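## Task

Remove a single wine glass from the rack and set it down upright on the table, away from every other object. Glasses are fragile: it counts as failed if a glass is thrown, released from higher than about a finger's width, or tips over while no gripper holds it, and a bump as strong as falling a thumb's length may also fail it. The remaining glasses must still hang straight in their curls.

## Robot and tools

Robot: two arms, left_arm and right_arm, each with a parallel two-finger gripper and a wrist camera. Bases in the scene frame: left_arm at (+0.018, +0.334, 0) m, right_arm at (-0.030, -0.355, 0) m, both facing roughly +x. A camera stand sits behind the arms.

Frame: scene frame, origin at table-top height midway between the arms; +x reaches out over the table, +y toward left_arm, +z up. Arm names do not match image sides. Each gripper's fingers point along its own +z and open and close along its own y. end_effector_position is the point between the pads, about 1 cm short of the fingertips; it and end_effector_quat_wxyz are reported in the scene frame and may be a few cm off, more at long reach.

execute_actions(actions, cameras): actions is a list of actions; each action is a list of up to 15 rows, one row per 1/30 s step, and a short action repeats its last row to fill 15 steps. Every row is one list of 14 numbers in [-1, 1] covering both arms: left_arm dx, dy, dz, rx, ry, rz, opening, then right_arm the same seven. dx..rz are offsets, not poses: measured along scene axes from that arm's Hand target as it stood when the action began (every row counts from that same start, not from the row before); 1.0 = 0.6 m or 180 degrees, and rx, ry, rz form one rotation vector turning about the hand position. Repeating an offset moves the arm again. Six zeros means no new pose for that arm. The opening is absolute: +1 fully open (0.094 m), -1 closed; always resend the desired opening, since 0 is itself a half-open command. Images return only when actions is empty or cameras names them (["all"], or names such as cam_head_left, cam_head_right, cam_left_wrist, cam_right_wrist; an unknown name voids the call).

move(target, speed, blend, opening_speed, grip_force, blocking, cameras): drives each gripper in a straight line toward a target. target is one 14-number row (same layout, scale and offsets-from-Hand-target as above) or a list of up to 15 such rows, each still counted from the starting Hand targets, not from the previous row. speed: path top speed in m/s, 0.002 to 2.9, default 0.25 (turns up to twice that in rad/s); one value or one per target. blend: corner rounding in metres for a list, 0 = stop at each point. opening_speed: rate of the commanded opening per second on the -1..+1 scale, at least 0.2; use it to close gently on glass. grip_force: newtons per finger pad, 10 to 50, one value or one per arm; it persists, and low values close slowly. blocking=false returns early while the move keeps running. Paths do not avoid obstacles or the other arm; fast moves overshoot and hit harder; avoid paths passing near an arm's own base (elbow swings). The result adds a move: line such as done, off_target, moving, held or fault, plus limits (paced = pose clipped, held = steps withheld).

wait(seconds): 0 to 3600, lets the scene run without new commands; returns early if a running move ends. stop(): brakes a running move. zoom_image(camera, region): region [x0, y0, x1, y1] in pixels of that camera's newest image (672x504), at most 504 wide and high. read_manual(section): licence texts only. finished_scene(scene): ends the current scene, given its number; cannot be undone.

Result lines: Hand target = last commanded pose (after clipping), the base for the next offsets; the gripper often rests short of it, so check its actual position and tilt and send the gap as an offset. Orientation commands are clipped to 40 degrees from the measured one per step. grip_measured is the measured opening on the command scale; with nothing held it reads up to about 2.5 mm wide, and on a firm grip a little narrower than the object. grip_effort_nm is averaged gripper motor effort (negative = closing), not pad force. Joint torques, joint velocities ("within noise" when still), step readings and Tool commands are also listed. MOTOR HOT appears at 75 °C; at 90 °C that arm folds and idles, at 100 °C it drops; holding loads, stretching out or pushing into blocks heats motors.

Gripping glass: pad force climbs about 1 N per 0.001 below the touch reading, then jumps to the force limit near 20 N, so close slowly with a low grip_force. To release, command an opening clearly above grip_measured. An arm stopped by contact keeps pushing until commanded back past its gripper.

Avoid: dropping or releasing a glass more than a few mm up, tipping it, knocking the other glasses, fast contact with the rack or table, anything leaving the table, arms or grippers pressing each other, and strain on the wrist camera cables.

Each tool is called after ">>>" by a JSON object that holds its "op" and its "data".

## Session

>>> {"op": "execute_actions", "data": {"actions": []}}

Scene clock: 0.00 s.
left_arm: end_effector_position=(+0.4314, +0.3337, +0.0423) grip_measured=+1.000 grip_effort_nm=n/a end_effector_quat_wxyz=(+0.501, -0.016, +0.864, +0.046) | right_arm: end_effector_position=(+0.3963, -0.3678, +0.0680) grip_measured=+1.000 grip_effort_nm=n/a end_effector_quat_wxyz=(+0.551, +0.019, +0.829, -0.096)
Joint positions: left_arm=[-0.089 1.718 0.499 0.696 -0.153 -0.014 0.094] | right_arm=[0.071 1.738 0.5 0.841 0.244 -0.049 0.094]
Joint velocities: within noise
Joint torques (N m): no reading
Heat: left arm: 32 °C; right arm: 37 °C.
Hand target: left_arm +0.4355, +0.3334, +0.0502; +0.511, -0.017, +0.858, +0.045 | right_arm +0.4007, -0.3675, +0.0790; +0.564, +0.021, +0.820, -0.095
Tool commands: left_gripper/opening=+1.0 right_gripper/opening=+1.0

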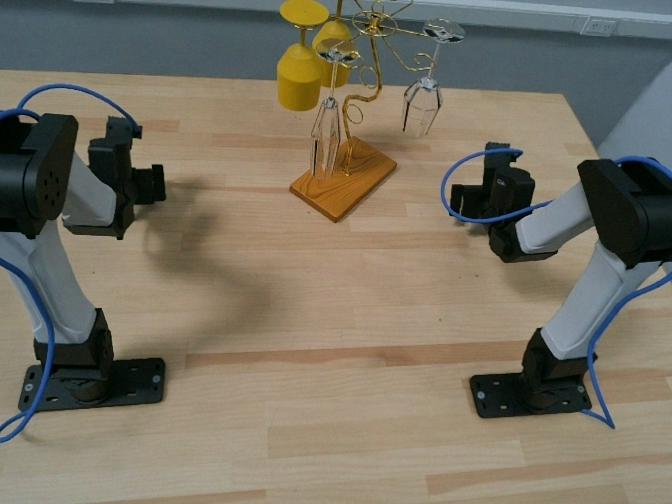

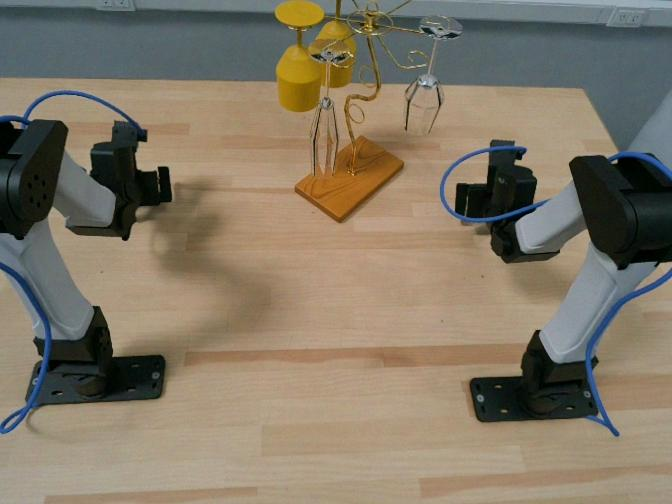

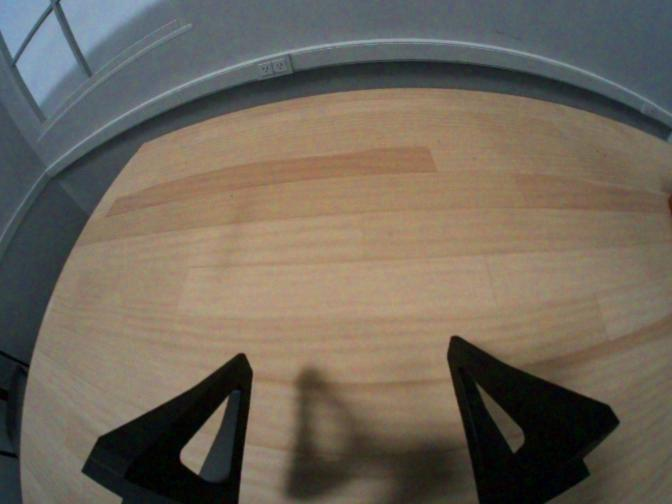

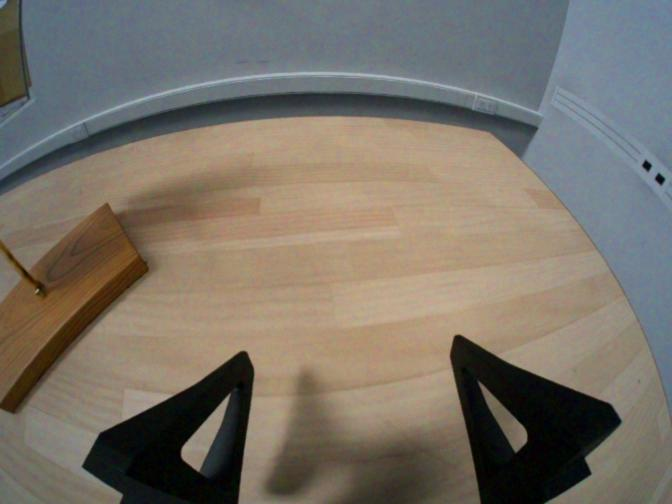

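>>> {"op": "zoom_image", "data": {"camera": "cam_head_left", "region": [260, 0, 480, 230]}}

>>> {"op": "zoom_image", "data": {"camera": "cam_head_right", "region": [260, 0, 480, 230]}}

Scaled by 2.191 from the camera's image (finer frame: 960x720).

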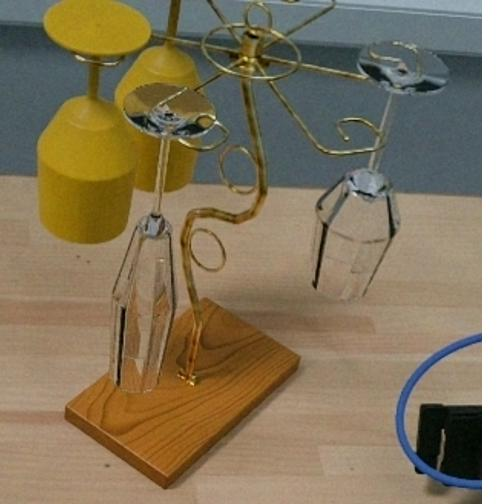

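Scaled by 2.191 from the camera's image (finer frame: 960x720).

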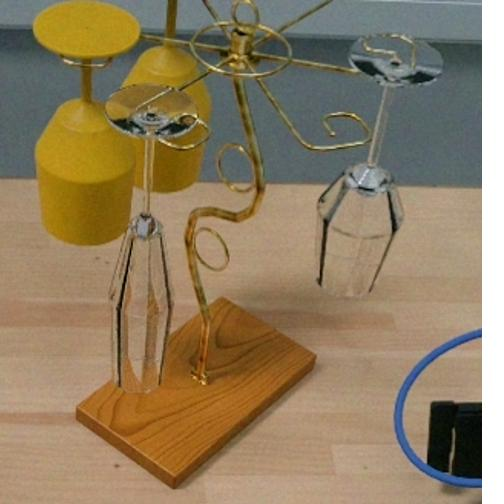

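>>> {"op": "zoom_image", "data": {"camera": "cam_head_left", "region": [380, 0, 480, 90]}}

>>> {"op": "zoom_image", "data": {"camera": "cam_head_right", "region": [290, 0, 400, 90]}}

>>> {"op": "zoom_image", "data": {"camera": "cam_head_left", "region": [290, 0, 400, 90]}}

Scaled by 5.040 from the camera's image (finer frame: 960x720).

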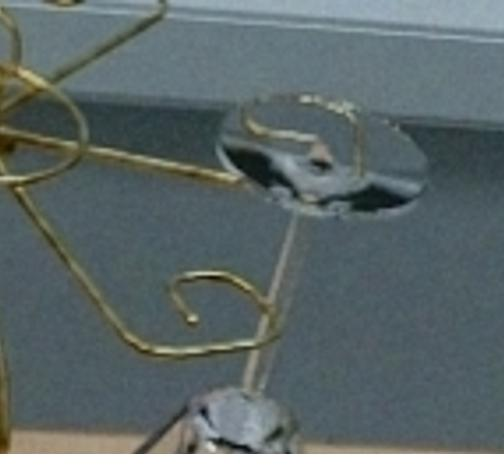

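Scaled by 4.582 from the camera's image (finer frame: 960x720).

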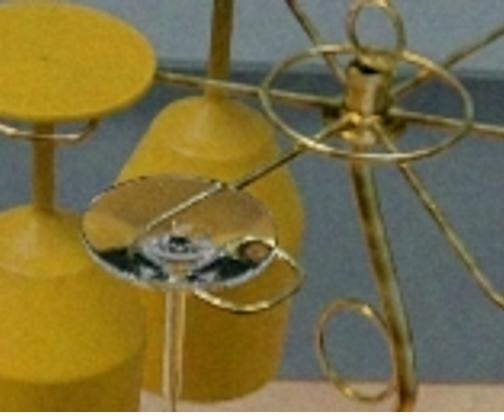

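Scaled by 4.582 from the camera's image (finer frame: 960x720).

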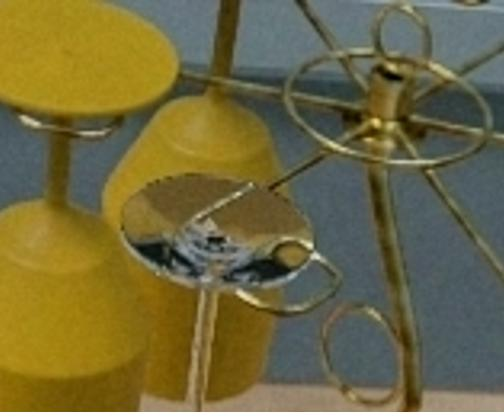

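>>> {"op": "move", "data": {"target": [-0.1798, -0.4957, 0.5407, -0.0136, -0.0448, -0.2563, 1.0, -0.0703, 0.1678, 0.4927, 0.0427, 0.0040, 0.1844, 1.0], "speed": 0.35, "cameras": ["all"]}}

Scene clock: 13.23 s.
left_arm: end_effector_position=(+0.3283, +0.0401, +0.3605) grip_measured=+1.000 grip_effort_nm=0.04 end_effector_quat_wxyz=(+0.535, +0.303, +0.770, -0.169) | right_arm: end_effector_position=(+0.3582, -0.2726, +0.3636) grip_measured=+1.000 grip_effort_nm=-0.01 end_effector_quat_wxyz=(+0.553, -0.166, +0.808, +0.118)
Joint positions: left_arm=[-0.829 1.339 1.431 -0.474 -0.115 0.023 0.094] | right_arm=[0.074 1.249 1.375 -0.516 -0.318 -0.119 0.094]
Joint torques (N m): left_arm=[-0.36 -4.22 12.14 2.1 0.13 0.13] | right_arm=[0.34 -3.54 9.29 2.13 -0.28 -0.04]
Heat: left arm: 36 °C; right arm: 40 °C.
Hand target: left_arm +0.3276, +0.0360, +0.3747; +0.545, +0.306, +0.760, -0.177 | right_arm +0.3586, -0.2669, +0.3747; +0.560, -0.177, +0.800, +0.124
Off the commanded pose: left_arm 0.015 m, 2 deg | right_arm 0.012 m, 2 deg.
move: off_target (left_arm, right_arm)
cam_left_wrist: T_world_to_cam=[[-0.66417, -0.72762, -0.1716, 0.31528], [-0.45554, 0.57591, -0.67884, 0.42139], [0.59276, -0.37269, -0.71396, 0.17866]] pos_world=[0.29546, 0.0533, 0.46771]
cam_right_wrist: T_world_to_cam=[[0.35532, -0.92643, -0.1244, -0.32626], [-0.71689, -0.18468, -0.67229, 0.49544], [0.59985, 0.32805, -0.72976, 0.24333]] pos_world=[0.32513, -0.29059, 0.47007]

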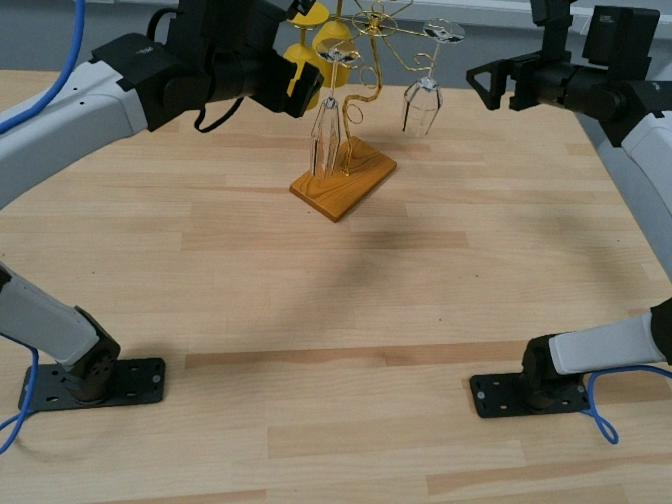

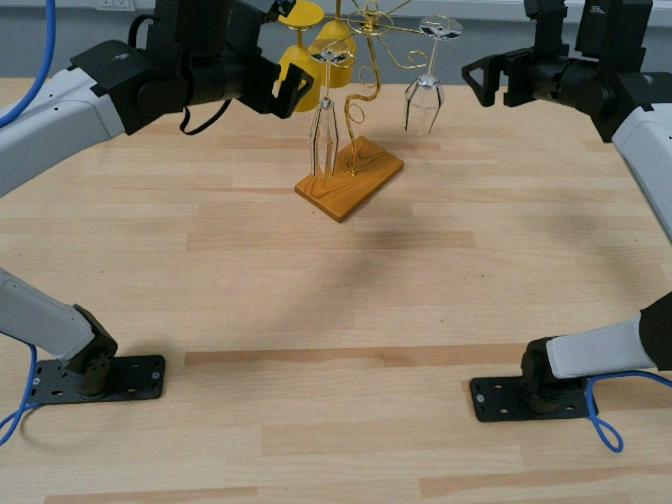

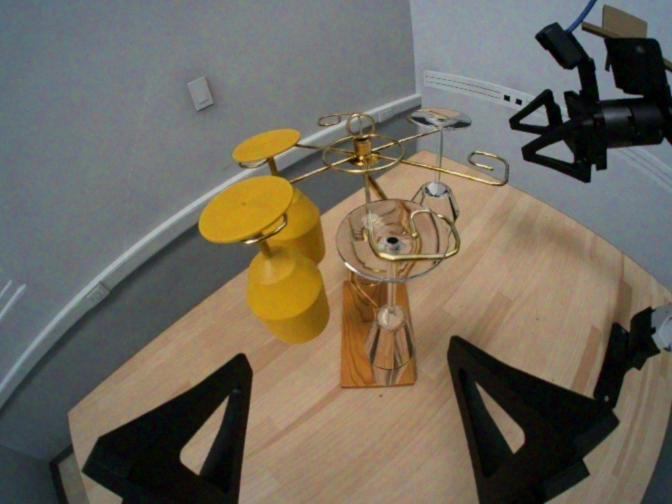

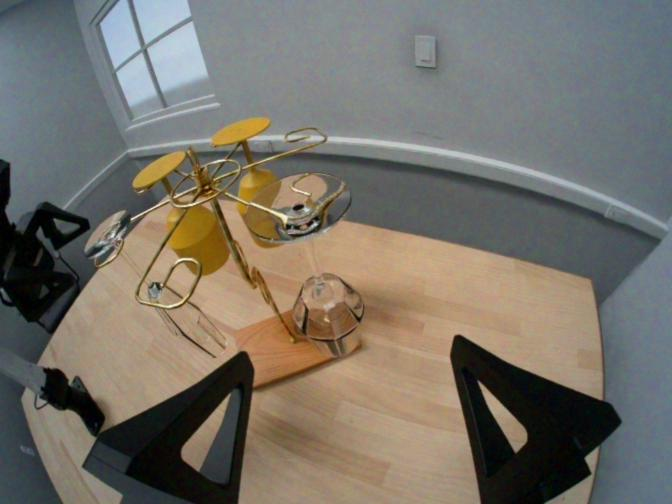

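>>> {"op": "zoom_image", "data": {"camera": "cam_left_wrist", "region": [310, 100, 520, 310]}}

>>> {"op": "zoom_image", "data": {"camera": "cam_right_wrist", "region": [80, 100, 380, 400]}}

>>> {"op": "zoom_image", "data": {"camera": "cam_right_wrist", "region": [220, 110, 390, 280]}}

>>> {"op": "zoom_image", "data": {"camera": "cam_left_wrist", "region": [190, 100, 490, 400]}}

Scaled by 2.400 from the camera's image (finer frame: 960x720).

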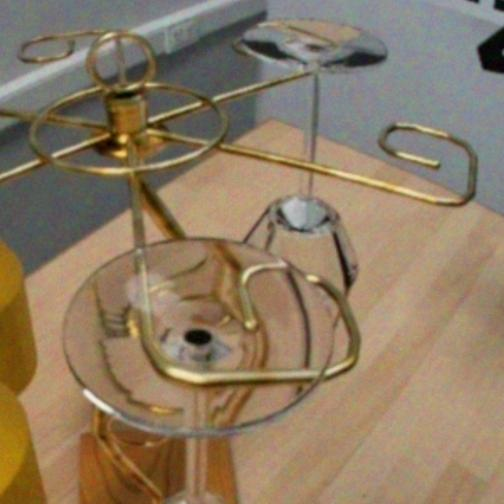

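Scaled by 1.680 from the camera's image (finer frame: 960x720).

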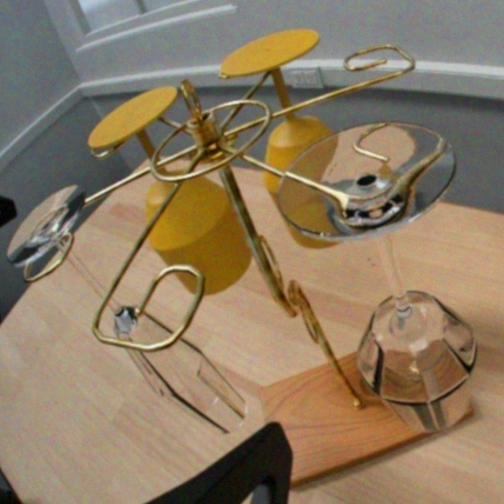

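Scaled by 2.965 from the camera's image (finer frame: 960x720).

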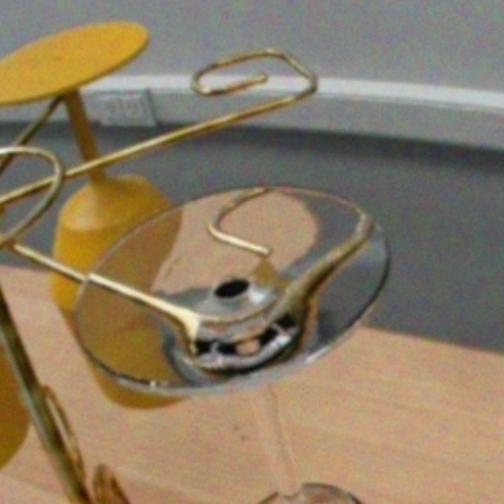

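Scaled by 1.680 from the camera's image (finer frame: 960x720).

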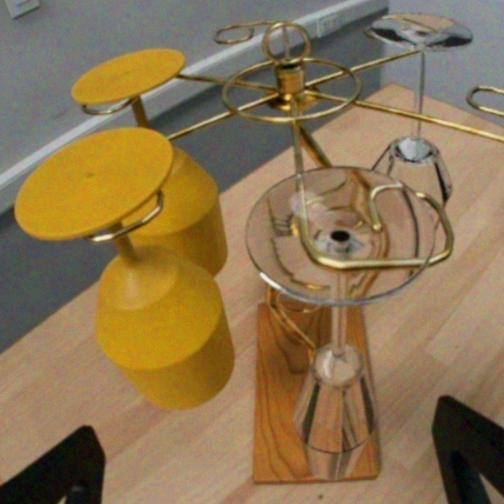

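>>> {"op": "zoom_image", "data": {"camera": "cam_head_left", "region": [440, 0, 672, 160]}}

>>> {"op": "zoom_image", "data": {"camera": "cam_head_left", "region": [130, 0, 400, 200]}}

Scaled by 2.172 from the camera's image (finer frame: 960x720).

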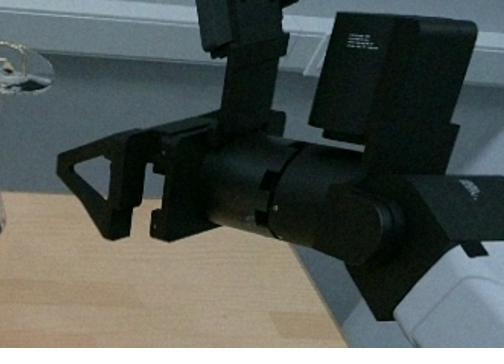

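Scaled by 1.867 from the camera's image (finer frame: 960x720).

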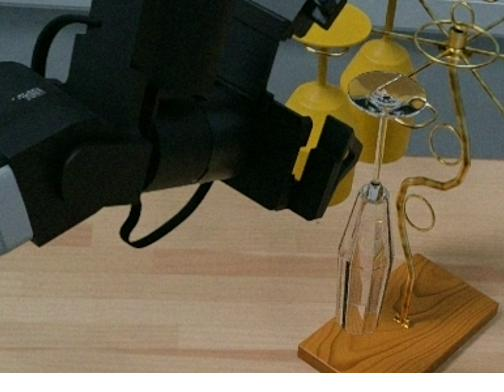

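>>> {"op": "move", "data": {"target": [[-0.002, 0.008, 0.04, 0.018, 0.021, 0, 1.0, -0.1143, 0.1115, -0.2912, 0.0511, -0.1233, -0.0274, 1.0], [-0.0043, 0.015, 0.0755, 0.0357, 0.0426, 0, 1.0, -0.0943, 0.3498, -0.3478, 0.0511, -0.1233, -0.0274, 1.0]], "speed": 0.25, "blend": 0.03, "cameras": ["all"]}}

Scene clock: 36.03 s.
left_arm: end_effector_position=(+0.3232, +0.0452, +0.4104) grip_measured=+1.000 grip_effort_nm=0.04 end_effector_quat_wxyz=(+0.467, +0.327, +0.808, -0.148) | right_arm: end_effector_position=(+0.2976, -0.0600, +0.1570) grip_measured=+1.000 grip_effort_nm=-0.01 end_effector_quat_wxyz=(+0.709, -0.132, +0.682, +0.124)
Joint positions: left_arm=[-0.819 1.555 2.012 -1.007 -0.089 0.023 0.094] | right_arm=[0.956 1.836 0.532 1.346 0.589 -0.041 0.094]
Joint torques (N m): left_arm=[0.95 -4.85 10.52 1.92 0.1 0.05] | right_arm=[-0.2 -5.64 6.35 2.41 0.1 -0.01]
Heat: left arm: 41 °C; right arm: 40 °C.
Hand target: left_arm +0.3251, +0.0450, +0.4200; +0.475, +0.324, +0.804, -0.154 | right_arm +0.3019, -0.0570, +0.1661; +0.720, -0.118, +0.672, +0.127
Off the commanded pose: left_arm 0.010 m, 1 deg | right_arm 0.010 m, 2 deg.
move: done
cam_left_wrist: T_world_to_cam=[[-0.69434, -0.70003, -0.16693, 0.33076], [-0.52438, 0.65099, -0.54885, 0.41557], [0.49288, -0.29356, -0.81908, 0.29111]] pos_world=[0.30409, 0.04647, 0.52174]
cam_right_wrist: T_world_to_cam=[[0.35901, -0.92723, -0.10658, -0.13741], [-0.41482, -0.05622, -0.90816, 0.30716], [0.83608, 0.37025, -0.40482, -0.05954]] pos_world=[0.22653, -0.0881, 0.24021]

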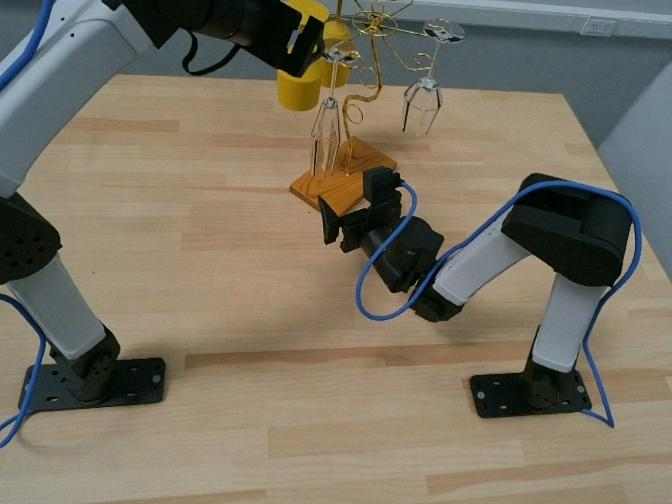

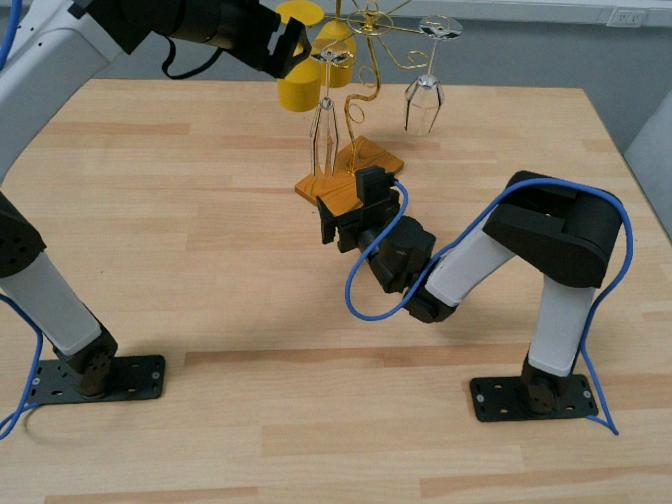

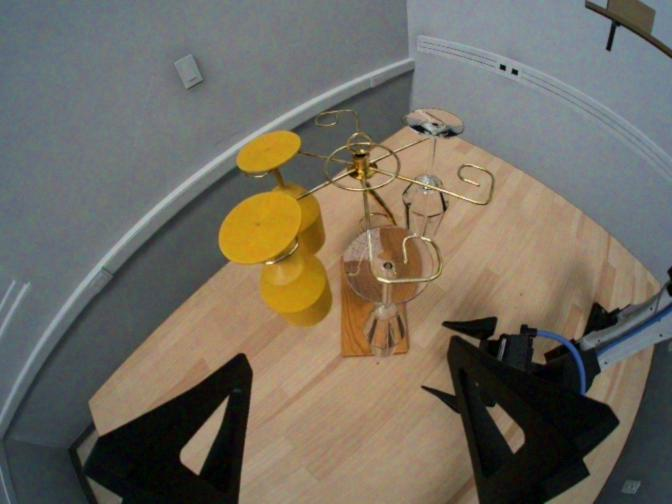

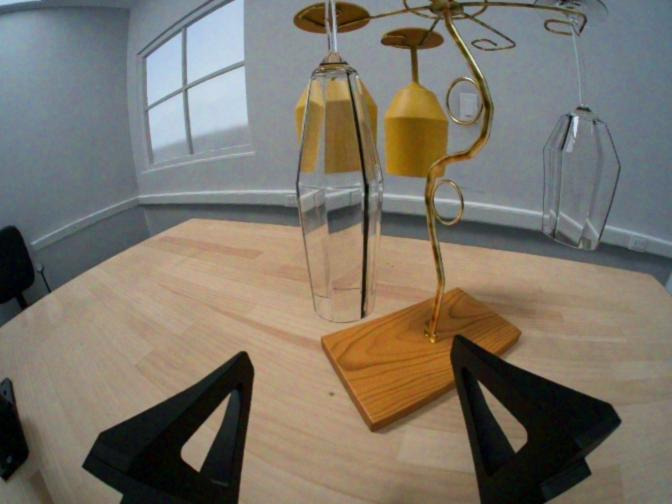

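>>> {"op": "zoom_image", "data": {"camera": "cam_left_wrist", "region": [310, 200, 460, 370]}}

>>> {"op": "zoom_image", "data": {"camera": "cam_left_wrist", "region": [210, 90, 510, 370]}}

>>> {"op": "zoom_image", "data": {"camera": "cam_right_wrist", "region": [230, 0, 530, 400]}}

Scaled by 2.965 from the camera's image (finer frame: 960x720).

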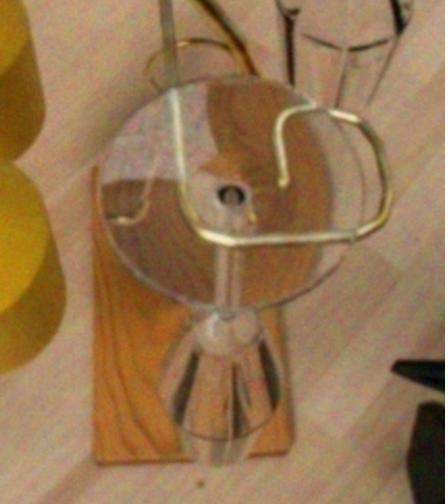

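Scaled by 1.680 from the camera's image (finer frame: 960x720).

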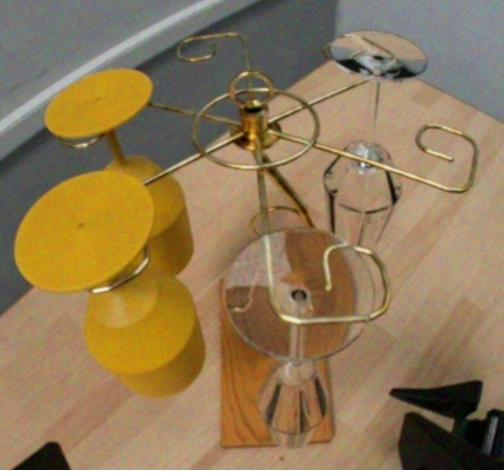

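Scaled by 1.260 from the camera's image (finer frame: 960x720).

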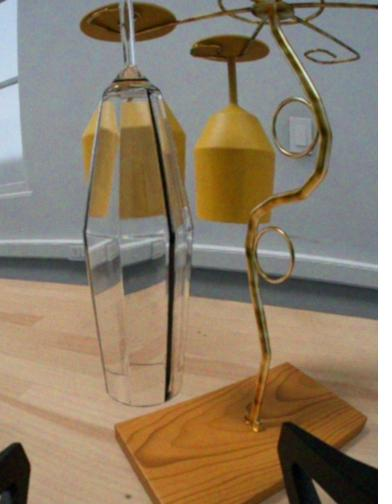

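>>> {"op": "move", "data": {"target": [0, 0, 0, 0, 0, 0, 1.0, 0.0783, 0.03, 0.0183, 0.0258, -0.0143, 0.0013, 1.0], "speed": 0.12, "cameras": ["all"]}}

Scene clock: 43.33 s.
left_arm: end_effector_position=(+0.3232, +0.0452, +0.4104) grip_measured=+1.000 grip_effort_nm=0.04 end_effector_quat_wxyz=(+0.467, +0.327, +0.808, -0.148) | right_arm: end_effector_position=(+0.3447, -0.0445, +0.1686) grip_measured=+1.000 grip_effort_nm=-0.01 end_effector_quat_wxyz=(+0.730, -0.101, +0.662, +0.136)
Joint positions: left_arm=[-0.819 1.555 2.012 -1.007 -0.089 0.023 0.094] | right_arm=[0.878 1.975 0.718 1.377 0.536 -0.029 0.094]
Joint torques (N m): left_arm=[0.72 -4.63 10.63 1.95 0.11 0.08] | right_arm=[-0.79 -7.12 6.63 2.43 -0.22 0.13]
Heat: left arm: 41 °C; right arm: 41 °C.
Hand target: left_arm +0.3251, +0.0450, +0.4200; +0.475, +0.324, +0.804, -0.155 | right_arm +0.3488, -0.0389, +0.1769; +0.739, -0.093, +0.649, +0.153
Off the commanded pose: left_arm 0.010 m, 1 deg | right_arm 0.011 m, 3 deg.
move: off_target (right_arm)
cam_left_wrist: T_world_to_cam=[[-0.69434, -0.70003, -0.16693, 0.33076], [-0.52438, 0.65099, -0.54885, 0.41557], [0.49288, -0.29356, -0.81908, 0.29111]] pos_world=[0.30409, 0.04647, 0.52174]
cam_right_wrist: T_world_to_cam=[[0.34205, -0.92678, -0.15518, -0.12465], [-0.3723, 0.01797, -0.92794, 0.33011], [0.86278, 0.37517, -0.3389, -0.12015]] pos_world=[0.2692, -0.07637, 0.24626]

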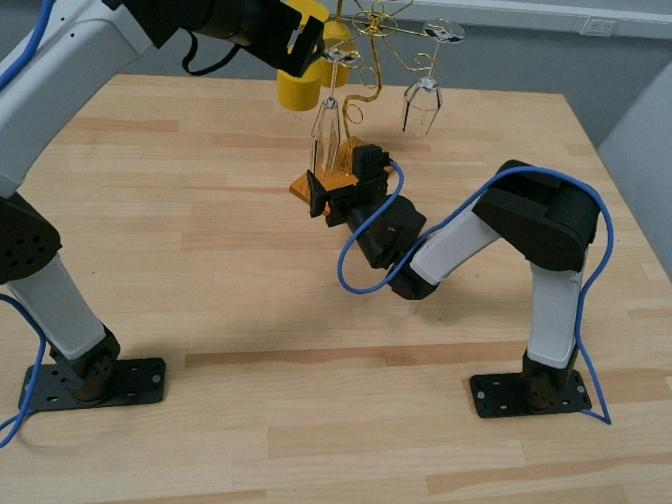

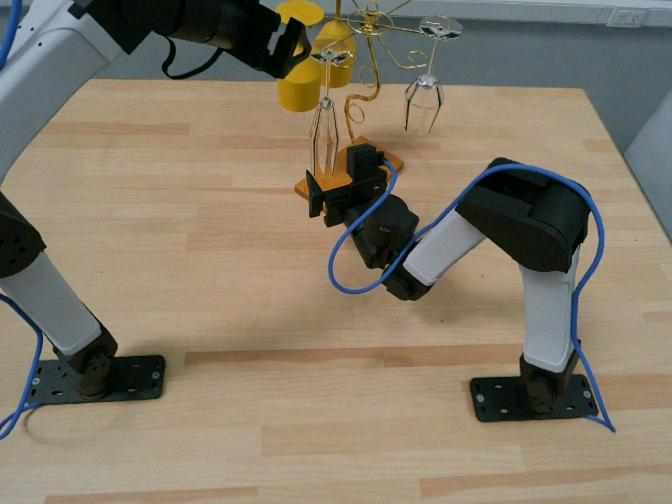

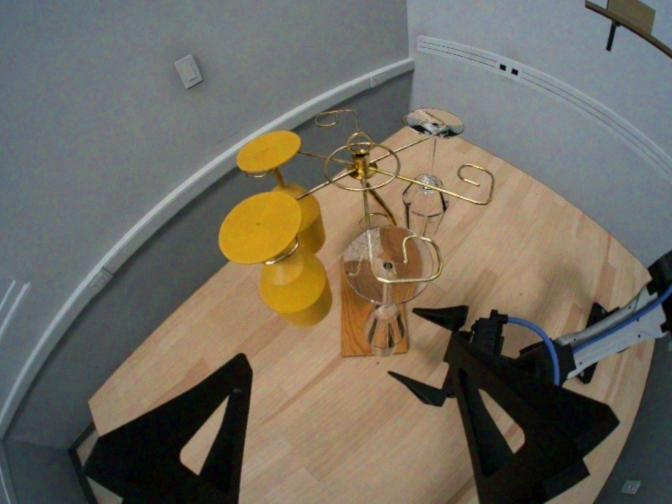

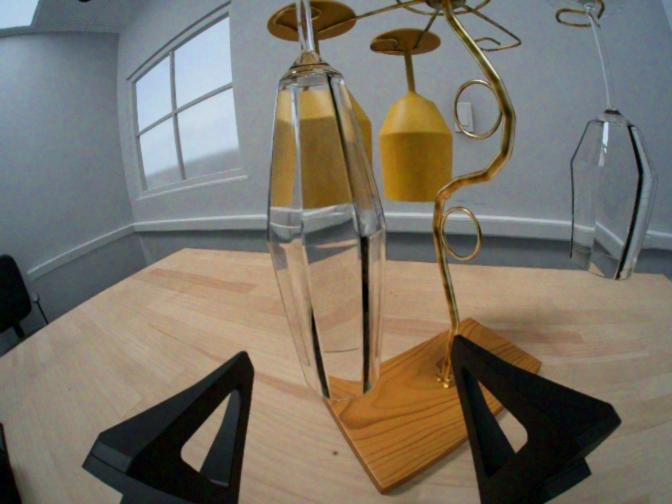

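>>> {"op": "zoom_image", "data": {"camera": "cam_right_wrist", "region": [220, 30, 470, 430]}}

>>> {"op": "zoom_image", "data": {"camera": "cam_left_wrist", "region": [310, 200, 510, 410]}}

Scaled by 1.260 from the camera's image (finer frame: 960x720).

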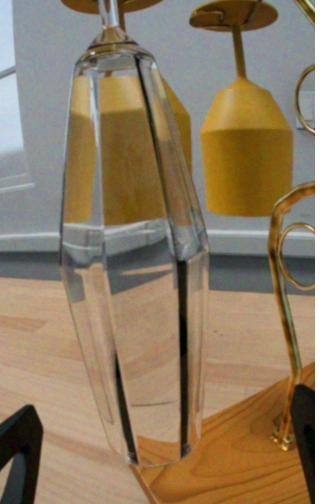

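Scaled by 2.400 from the camera's image (finer frame: 960x720).

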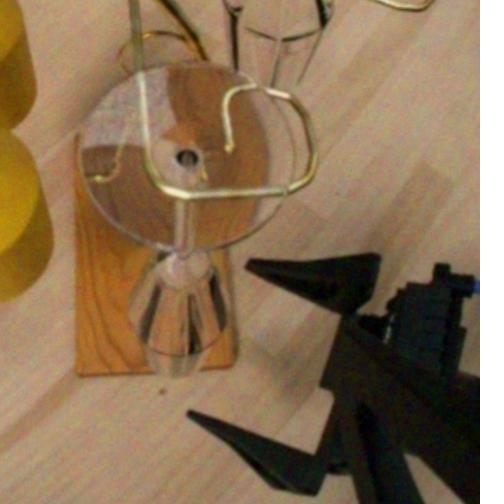

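>>> {"op": "move", "data": {"target": [0, 0, 0, 0, 0, 0, 1.0, 0.038, 0.02, 0.0, 0.0078, 0.0027, 0.0009, 1.0], "speed": 0.06, "cameras": ["cam_left_wrist", "cam_right_wrist", "cam_head_left"]}}

Scene clock: 46.23 s.
left_arm: end_effector_position=(+0.3232, +0.0452, +0.4104) grip_measured=+1.000 grip_effort_nm=0.03 end_effector_quat_wxyz=(+0.467, +0.327, +0.808, -0.148) | right_arm: end_effector_position=(+0.3664, -0.0325, +0.1768) grip_measured=+1.000 grip_effort_nm=-0.01 end_effector_quat_wxyz=(+0.737, -0.084, +0.652, +0.154)
Joint positions: left_arm=[-0.819 1.555 2.012 -1.007 -0.089 0.023 0.094] | right_arm=[0.852 2.034 0.825 1.364 0.51 0.001 0.094]
Joint torques (N m): left_arm=[0.91 -4.79 10.59 1.97 0.09 0.1] | right_arm=[-0.75 -7.79 6.87 1.96 -0.25 0.11]
Heat: left arm: 42 °C; right arm: 41 °C.
Hand target: left_arm +0.3251, +0.0450, +0.4200; +0.475, +0.324, +0.804, -0.155 | right_arm +0.3717, -0.0271, +0.1769; +0.737, -0.085, +0.650, +0.162
Off the commanded pose: left_arm 0.010 m, 1 deg | right_arm 0.008 m, 1 deg.
move: done
cam_left_wrist: T_world_to_cam=[[-0.69434, -0.70003, -0.16693, 0.33076], [-0.52438, 0.65099, -0.54885, 0.41557], [0.49288, -0.29356, -0.81908, 0.29111]] pos_world=[0.30409, 0.04647, 0.52174]
cam_right_wrist: T_world_to_cam=[[0.34796, -0.91618, -0.19884, -0.11389], [-0.35775, 0.06628, -0.93146, 0.34248], [0.86657, 0.39524, -0.3047, -0.14732]] pos_world=[0.28981, -0.06882, 0.25147]
Images, in order (width x height): cam_head_left 672x504, cam_left_wrist 672x504, cam_right_wrist 672x504.

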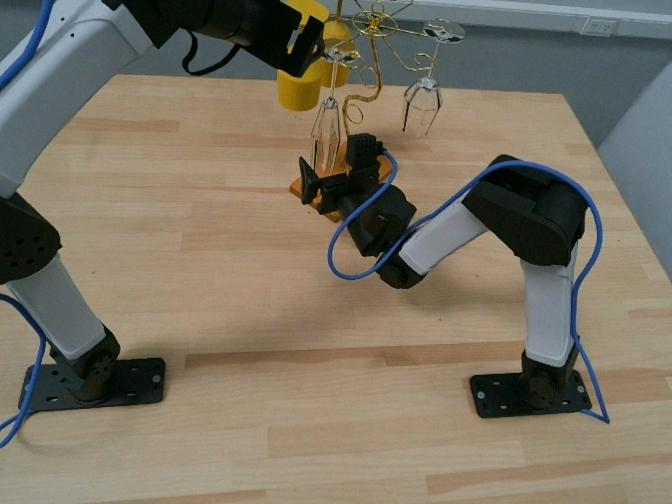

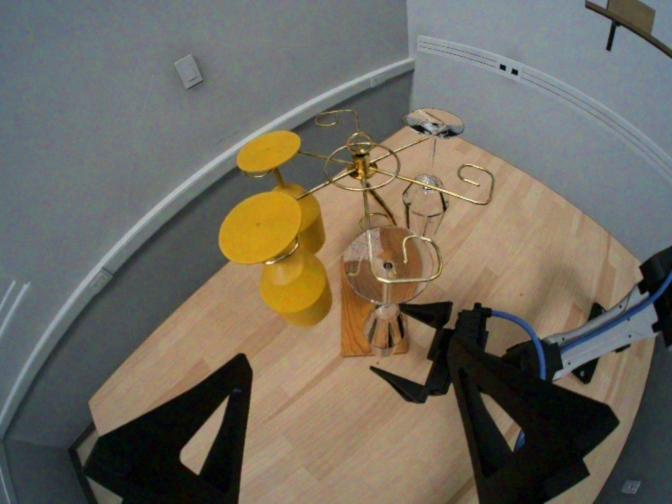

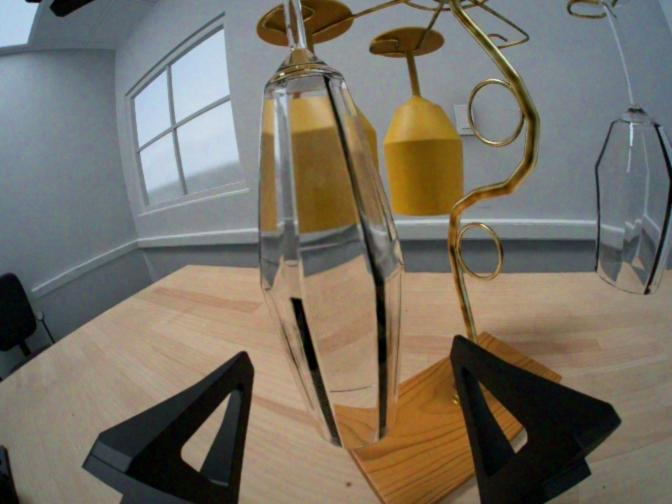

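>>> {"op": "zoom_image", "data": {"camera": "cam_right_wrist", "region": [230, 230, 480, 480]}}

>>> {"op": "zoom_image", "data": {"camera": "cam_left_wrist", "region": [330, 220, 480, 420]}}

Scaled by 2.016 from the camera's image (finer frame: 960x720).

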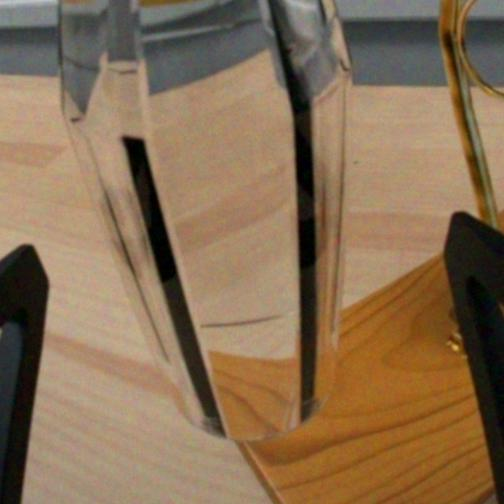

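Scaled by 2.520 from the camera's image (finer frame: 960x720).

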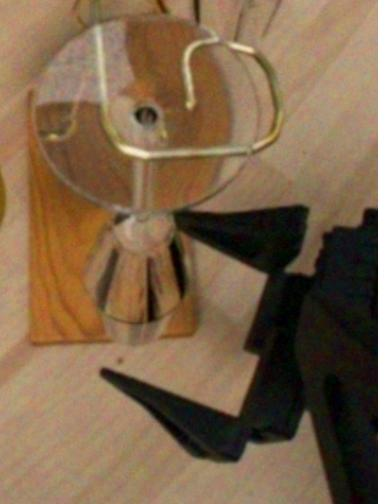

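>>> {"op": "move", "data": {"target": [0, 0, 0, 0, 0, 0, 1.0, 0.0095, 0.0035, -0.006, 0, 0, 0, 1.0], "speed": 0.05, "cameras": ["cam_left_wrist", "cam_right_wrist"]}}

Scene clock: 50.87 s.
left_arm: end_effector_position=(+0.3232, +0.0452, +0.4104) grip_measured=+1.000 grip_effort_nm=0.04 end_effector_quat_wxyz=(+0.467, +0.327, +0.808, -0.148) | right_arm: end_effector_position=(+0.3714, -0.0292, +0.1720) grip_measured=+1.000 grip_effort_nm=-0.01 end_effector_quat_wxyz=(+0.736, -0.086, +0.654, +0.154)
Joint positions: left_arm=[-0.819 1.555 2.012 -1.007 -0.089 0.023 0.094] | right_arm=[0.847 2.06 0.848 1.362 0.502 0.003 0.094]
Joint torques (N m): left_arm=[0.88 -4.62 10.61 1.9 0.05 0.1] | right_arm=[-0.91 -8.02 6.78 2.03 -0.21 0.14]
Heat: left arm: 42 °C; right arm: 41 °C.
Hand target: left_arm +0.3251, +0.0450, +0.4200; +0.475, +0.324, +0.804, -0.155 | right_arm +0.3773, -0.0249, +0.1734; +0.737, -0.085, +0.650, +0.162
Off the commanded pose: left_arm 0.010 m, 1 deg | right_arm 0.007 m, 1 deg.
move: done
cam_left_wrist: T_world_to_cam=[[-0.69434, -0.70003, -0.16693, 0.33076], [-0.52438, 0.65099, -0.54885, 0.41557], [0.49288, -0.29356, -0.81908, 0.29111]] pos_world=[0.30409, 0.04647, 0.52174]
cam_right_wrist: T_world_to_cam=[[0.34991, -0.9158, -0.19718, -0.11446], [-0.36099, 0.06241, -0.93048, 0.34051], [0.86444, 0.39676, -0.30876, -0.15286]] pos_world=[0.29511, -0.06543, 0.24708]

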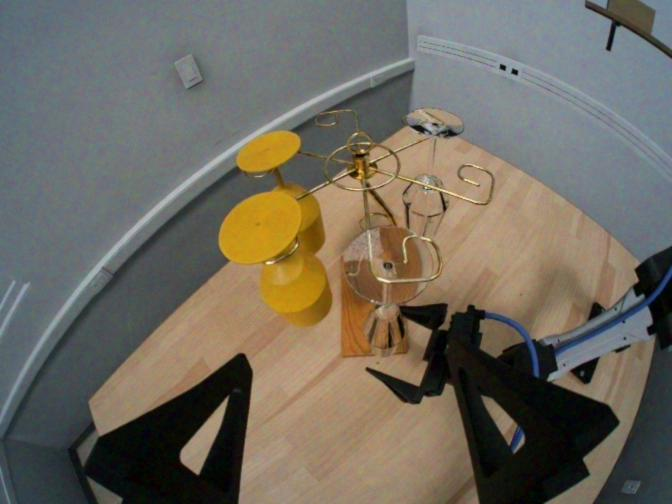

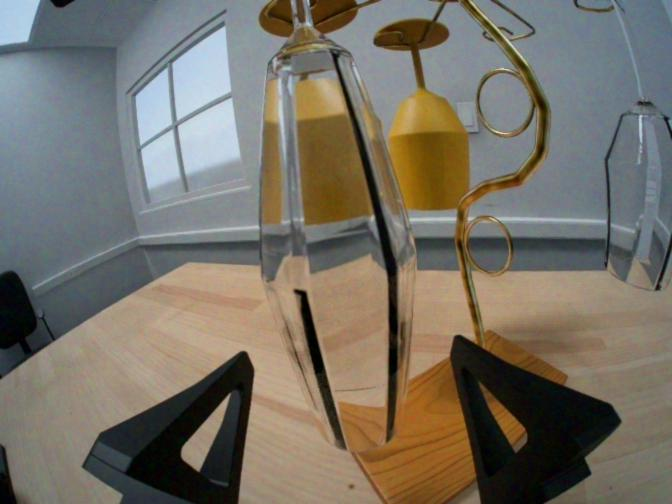

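>>> {"op": "zoom_image", "data": {"camera": "cam_right_wrist", "region": [230, 230, 480, 480]}}

>>> {"op": "zoom_image", "data": {"camera": "cam_left_wrist", "region": [330, 220, 480, 420]}}

Scaled by 2.016 from the camera's image (finer frame: 960x720).

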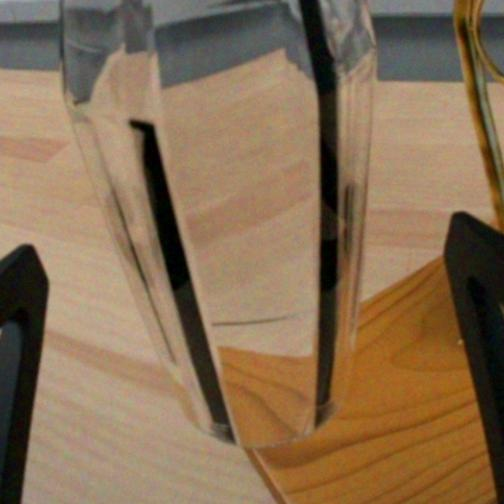

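Scaled by 2.520 from the camera's image (finer frame: 960x720).

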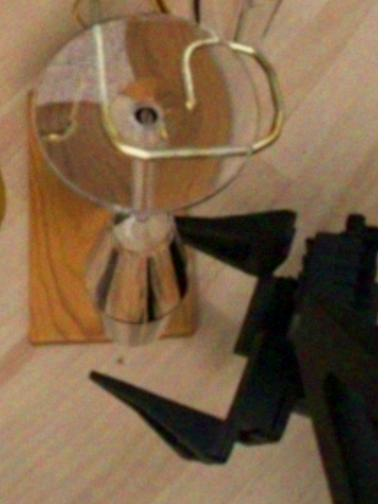

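>>> {"op": "move", "data": {"target": [0, 0, 0, 0, 0, 0, 1.0, 0.0014, -0.0038, 0, 0, 0, 0, 1.0], "speed": 0.05, "cameras": ["cam_right_wrist"]}}

Scene clock: 51.93 s.
left_arm: end_effector_position=(+0.3232, +0.0452, +0.4104) grip_measured=+1.000 grip_effort_nm=0.04 end_effector_quat_wxyz=(+0.467, +0.327, +0.808, -0.148) | right_arm: end_effector_position=(+0.3730, -0.0307, +0.1721) grip_measured=+1.000 grip_effort_nm=-0.01 end_effector_quat_wxyz=(+0.736, -0.086, +0.653, +0.154)
Joint positions: left_arm=[-0.819 1.555 2.012 -1.007 -0.089 0.023 0.094] | right_arm=[0.841 2.06 0.848 1.362 0.496 0.004 0.094]
Joint torques (N m): left_arm=[0.59 -4.78 10.67 1.93 0.11 0.08] | right_arm=[-1.18 -8.35 6.45 2.03 -0.21 0.13]
Heat: left arm: 42 °C; right arm: 41 °C.
Hand target: left_arm +0.3251, +0.0450, +0.4200; +0.475, +0.324, +0.804, -0.155 | right_arm +0.3782, -0.0272, +0.1734; +0.737, -0.085, +0.650, +0.162
Off the commanded pose: left_arm 0.010 m, 1 deg | right_arm 0.006 m, 1 deg.
move: done
cam_right_wrist: T_world_to_cam=[[0.35005, -0.91575, -0.19715, -0.11644], [-0.36062, 0.06251, -0.93062, 0.34112], [0.86454, 0.39686, -0.30835, -0.15377]] pos_world=[0.29671, -0.06693, 0.24708]

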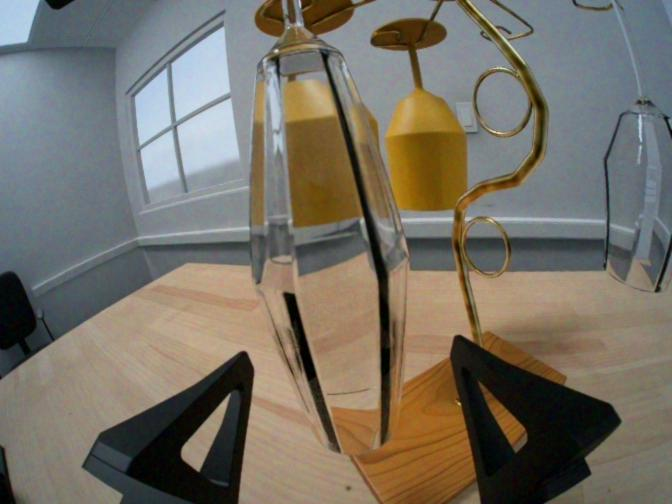

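>>> {"op": "move", "data": {"target": [0, 0, 0, 0, 0, 0, 1.0, 0, 0, 0, 0, 0, 0, -0.3], "grip_force": 25, "opening_speed": 0.4, "cameras": ["cam_left_wrist", "cam_right_wrist", "cam_head_left"]}}

Scene clock: 55.67 s.
left_arm: end_effector_position=(+0.3232, +0.0452, +0.4104) grip_measured=+1.000 grip_effort_nm=0.04 end_effector_quat_wxyz=(+0.467, +0.327, +0.808, -0.148) | right_arm: end_effector_position=(+0.3732, -0.0307, +0.1721) grip_measured=+0.028 grip_effort_nm=-0.58 end_effector_quat_wxyz=(+0.736, -0.086, +0.653, +0.155)
Joint positions: left_arm=[-0.819 1.555 2.012 -1.007 -0.089 0.023 0.094] | right_arm=[0.84 2.06 0.848 1.362 0.495 0.004 0.048]
Joint torques (N m): left_arm=[0.83 -4.75 10.47 1.89 0.1 0.07] | right_arm=[-0.81 -8.4 6.48 2.04 -0.21 0.15]
Heat: left arm: 42 °C; right arm: 41 °C.
Hand target: left_arm +0.3251, +0.0450, +0.4200; +0.475, +0.324, +0.804, -0.155 | right_arm +0.3782, -0.0273, +0.1734; +0.737, -0.085, +0.650, +0.162
Off the commanded pose: left_arm 0.010 m, 1 deg | right_arm 0.006 m, 1 deg.
grip_force (N): 25, 25
move: done
cam_left_wrist: T_world_to_cam=[[-0.69434, -0.70003, -0.16693, 0.33076], [-0.52438, 0.65099, -0.54885, 0.41557], [0.49288, -0.29356, -0.81908, 0.29111]] pos_world=[0.30409, 0.04647, 0.52174]
cam_right_wrist: T_world_to_cam=[[0.35077, -0.91544, -0.19728, -0.11677], [-0.36054, 0.0624, -0.93065, 0.34117], [0.86427, 0.39757, -0.30816, -0.15382]] pos_world=[0.29691, -0.06703, 0.24708]
Images, in order (width x height): cam_head_left 672x504, cam_left_wrist 672x504, cam_right_wrist 672x504.

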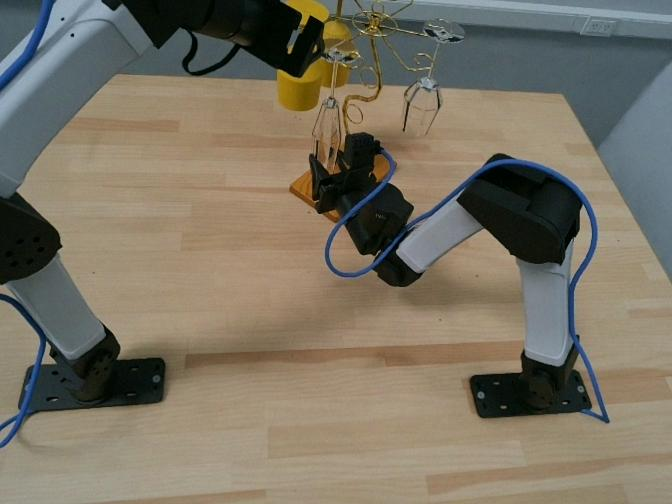

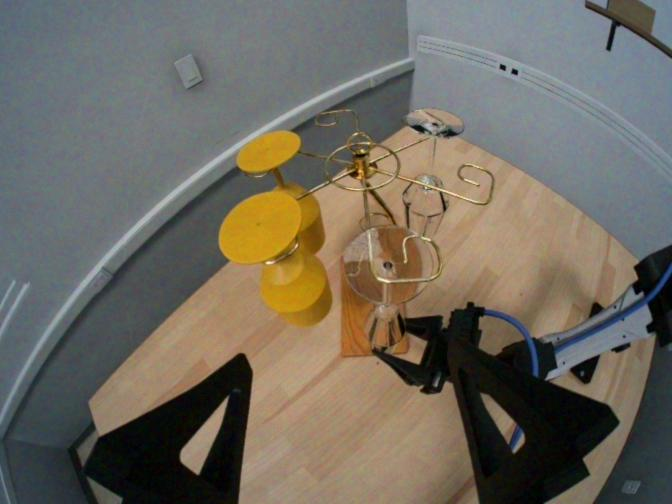

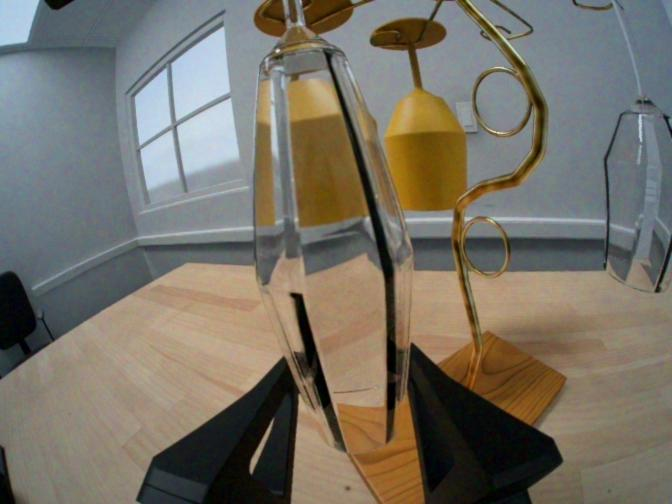

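>>> {"op": "zoom_image", "data": {"camera": "cam_left_wrist", "region": [330, 200, 480, 390]}}

>>> {"op": "zoom_image", "data": {"camera": "cam_head_left", "region": [280, 0, 440, 220]}}

Scaled by 2.653 from the camera's image (finer frame: 960x720).

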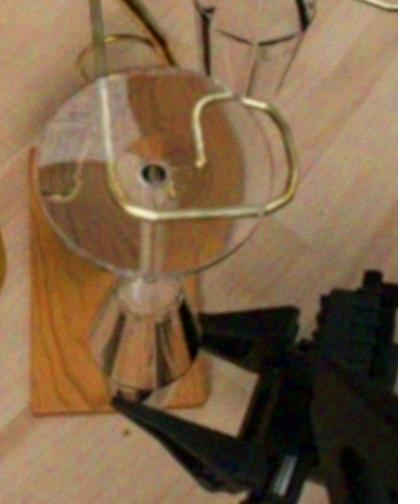

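Scaled by 2.291 from the camera's image (finer frame: 960x720).

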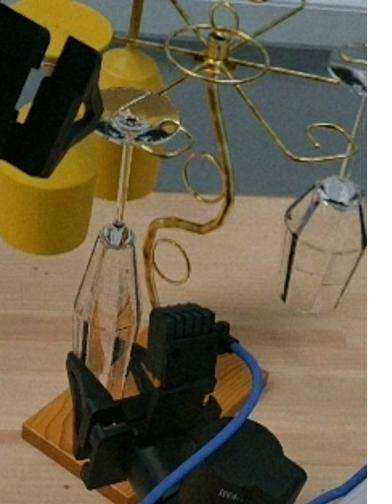

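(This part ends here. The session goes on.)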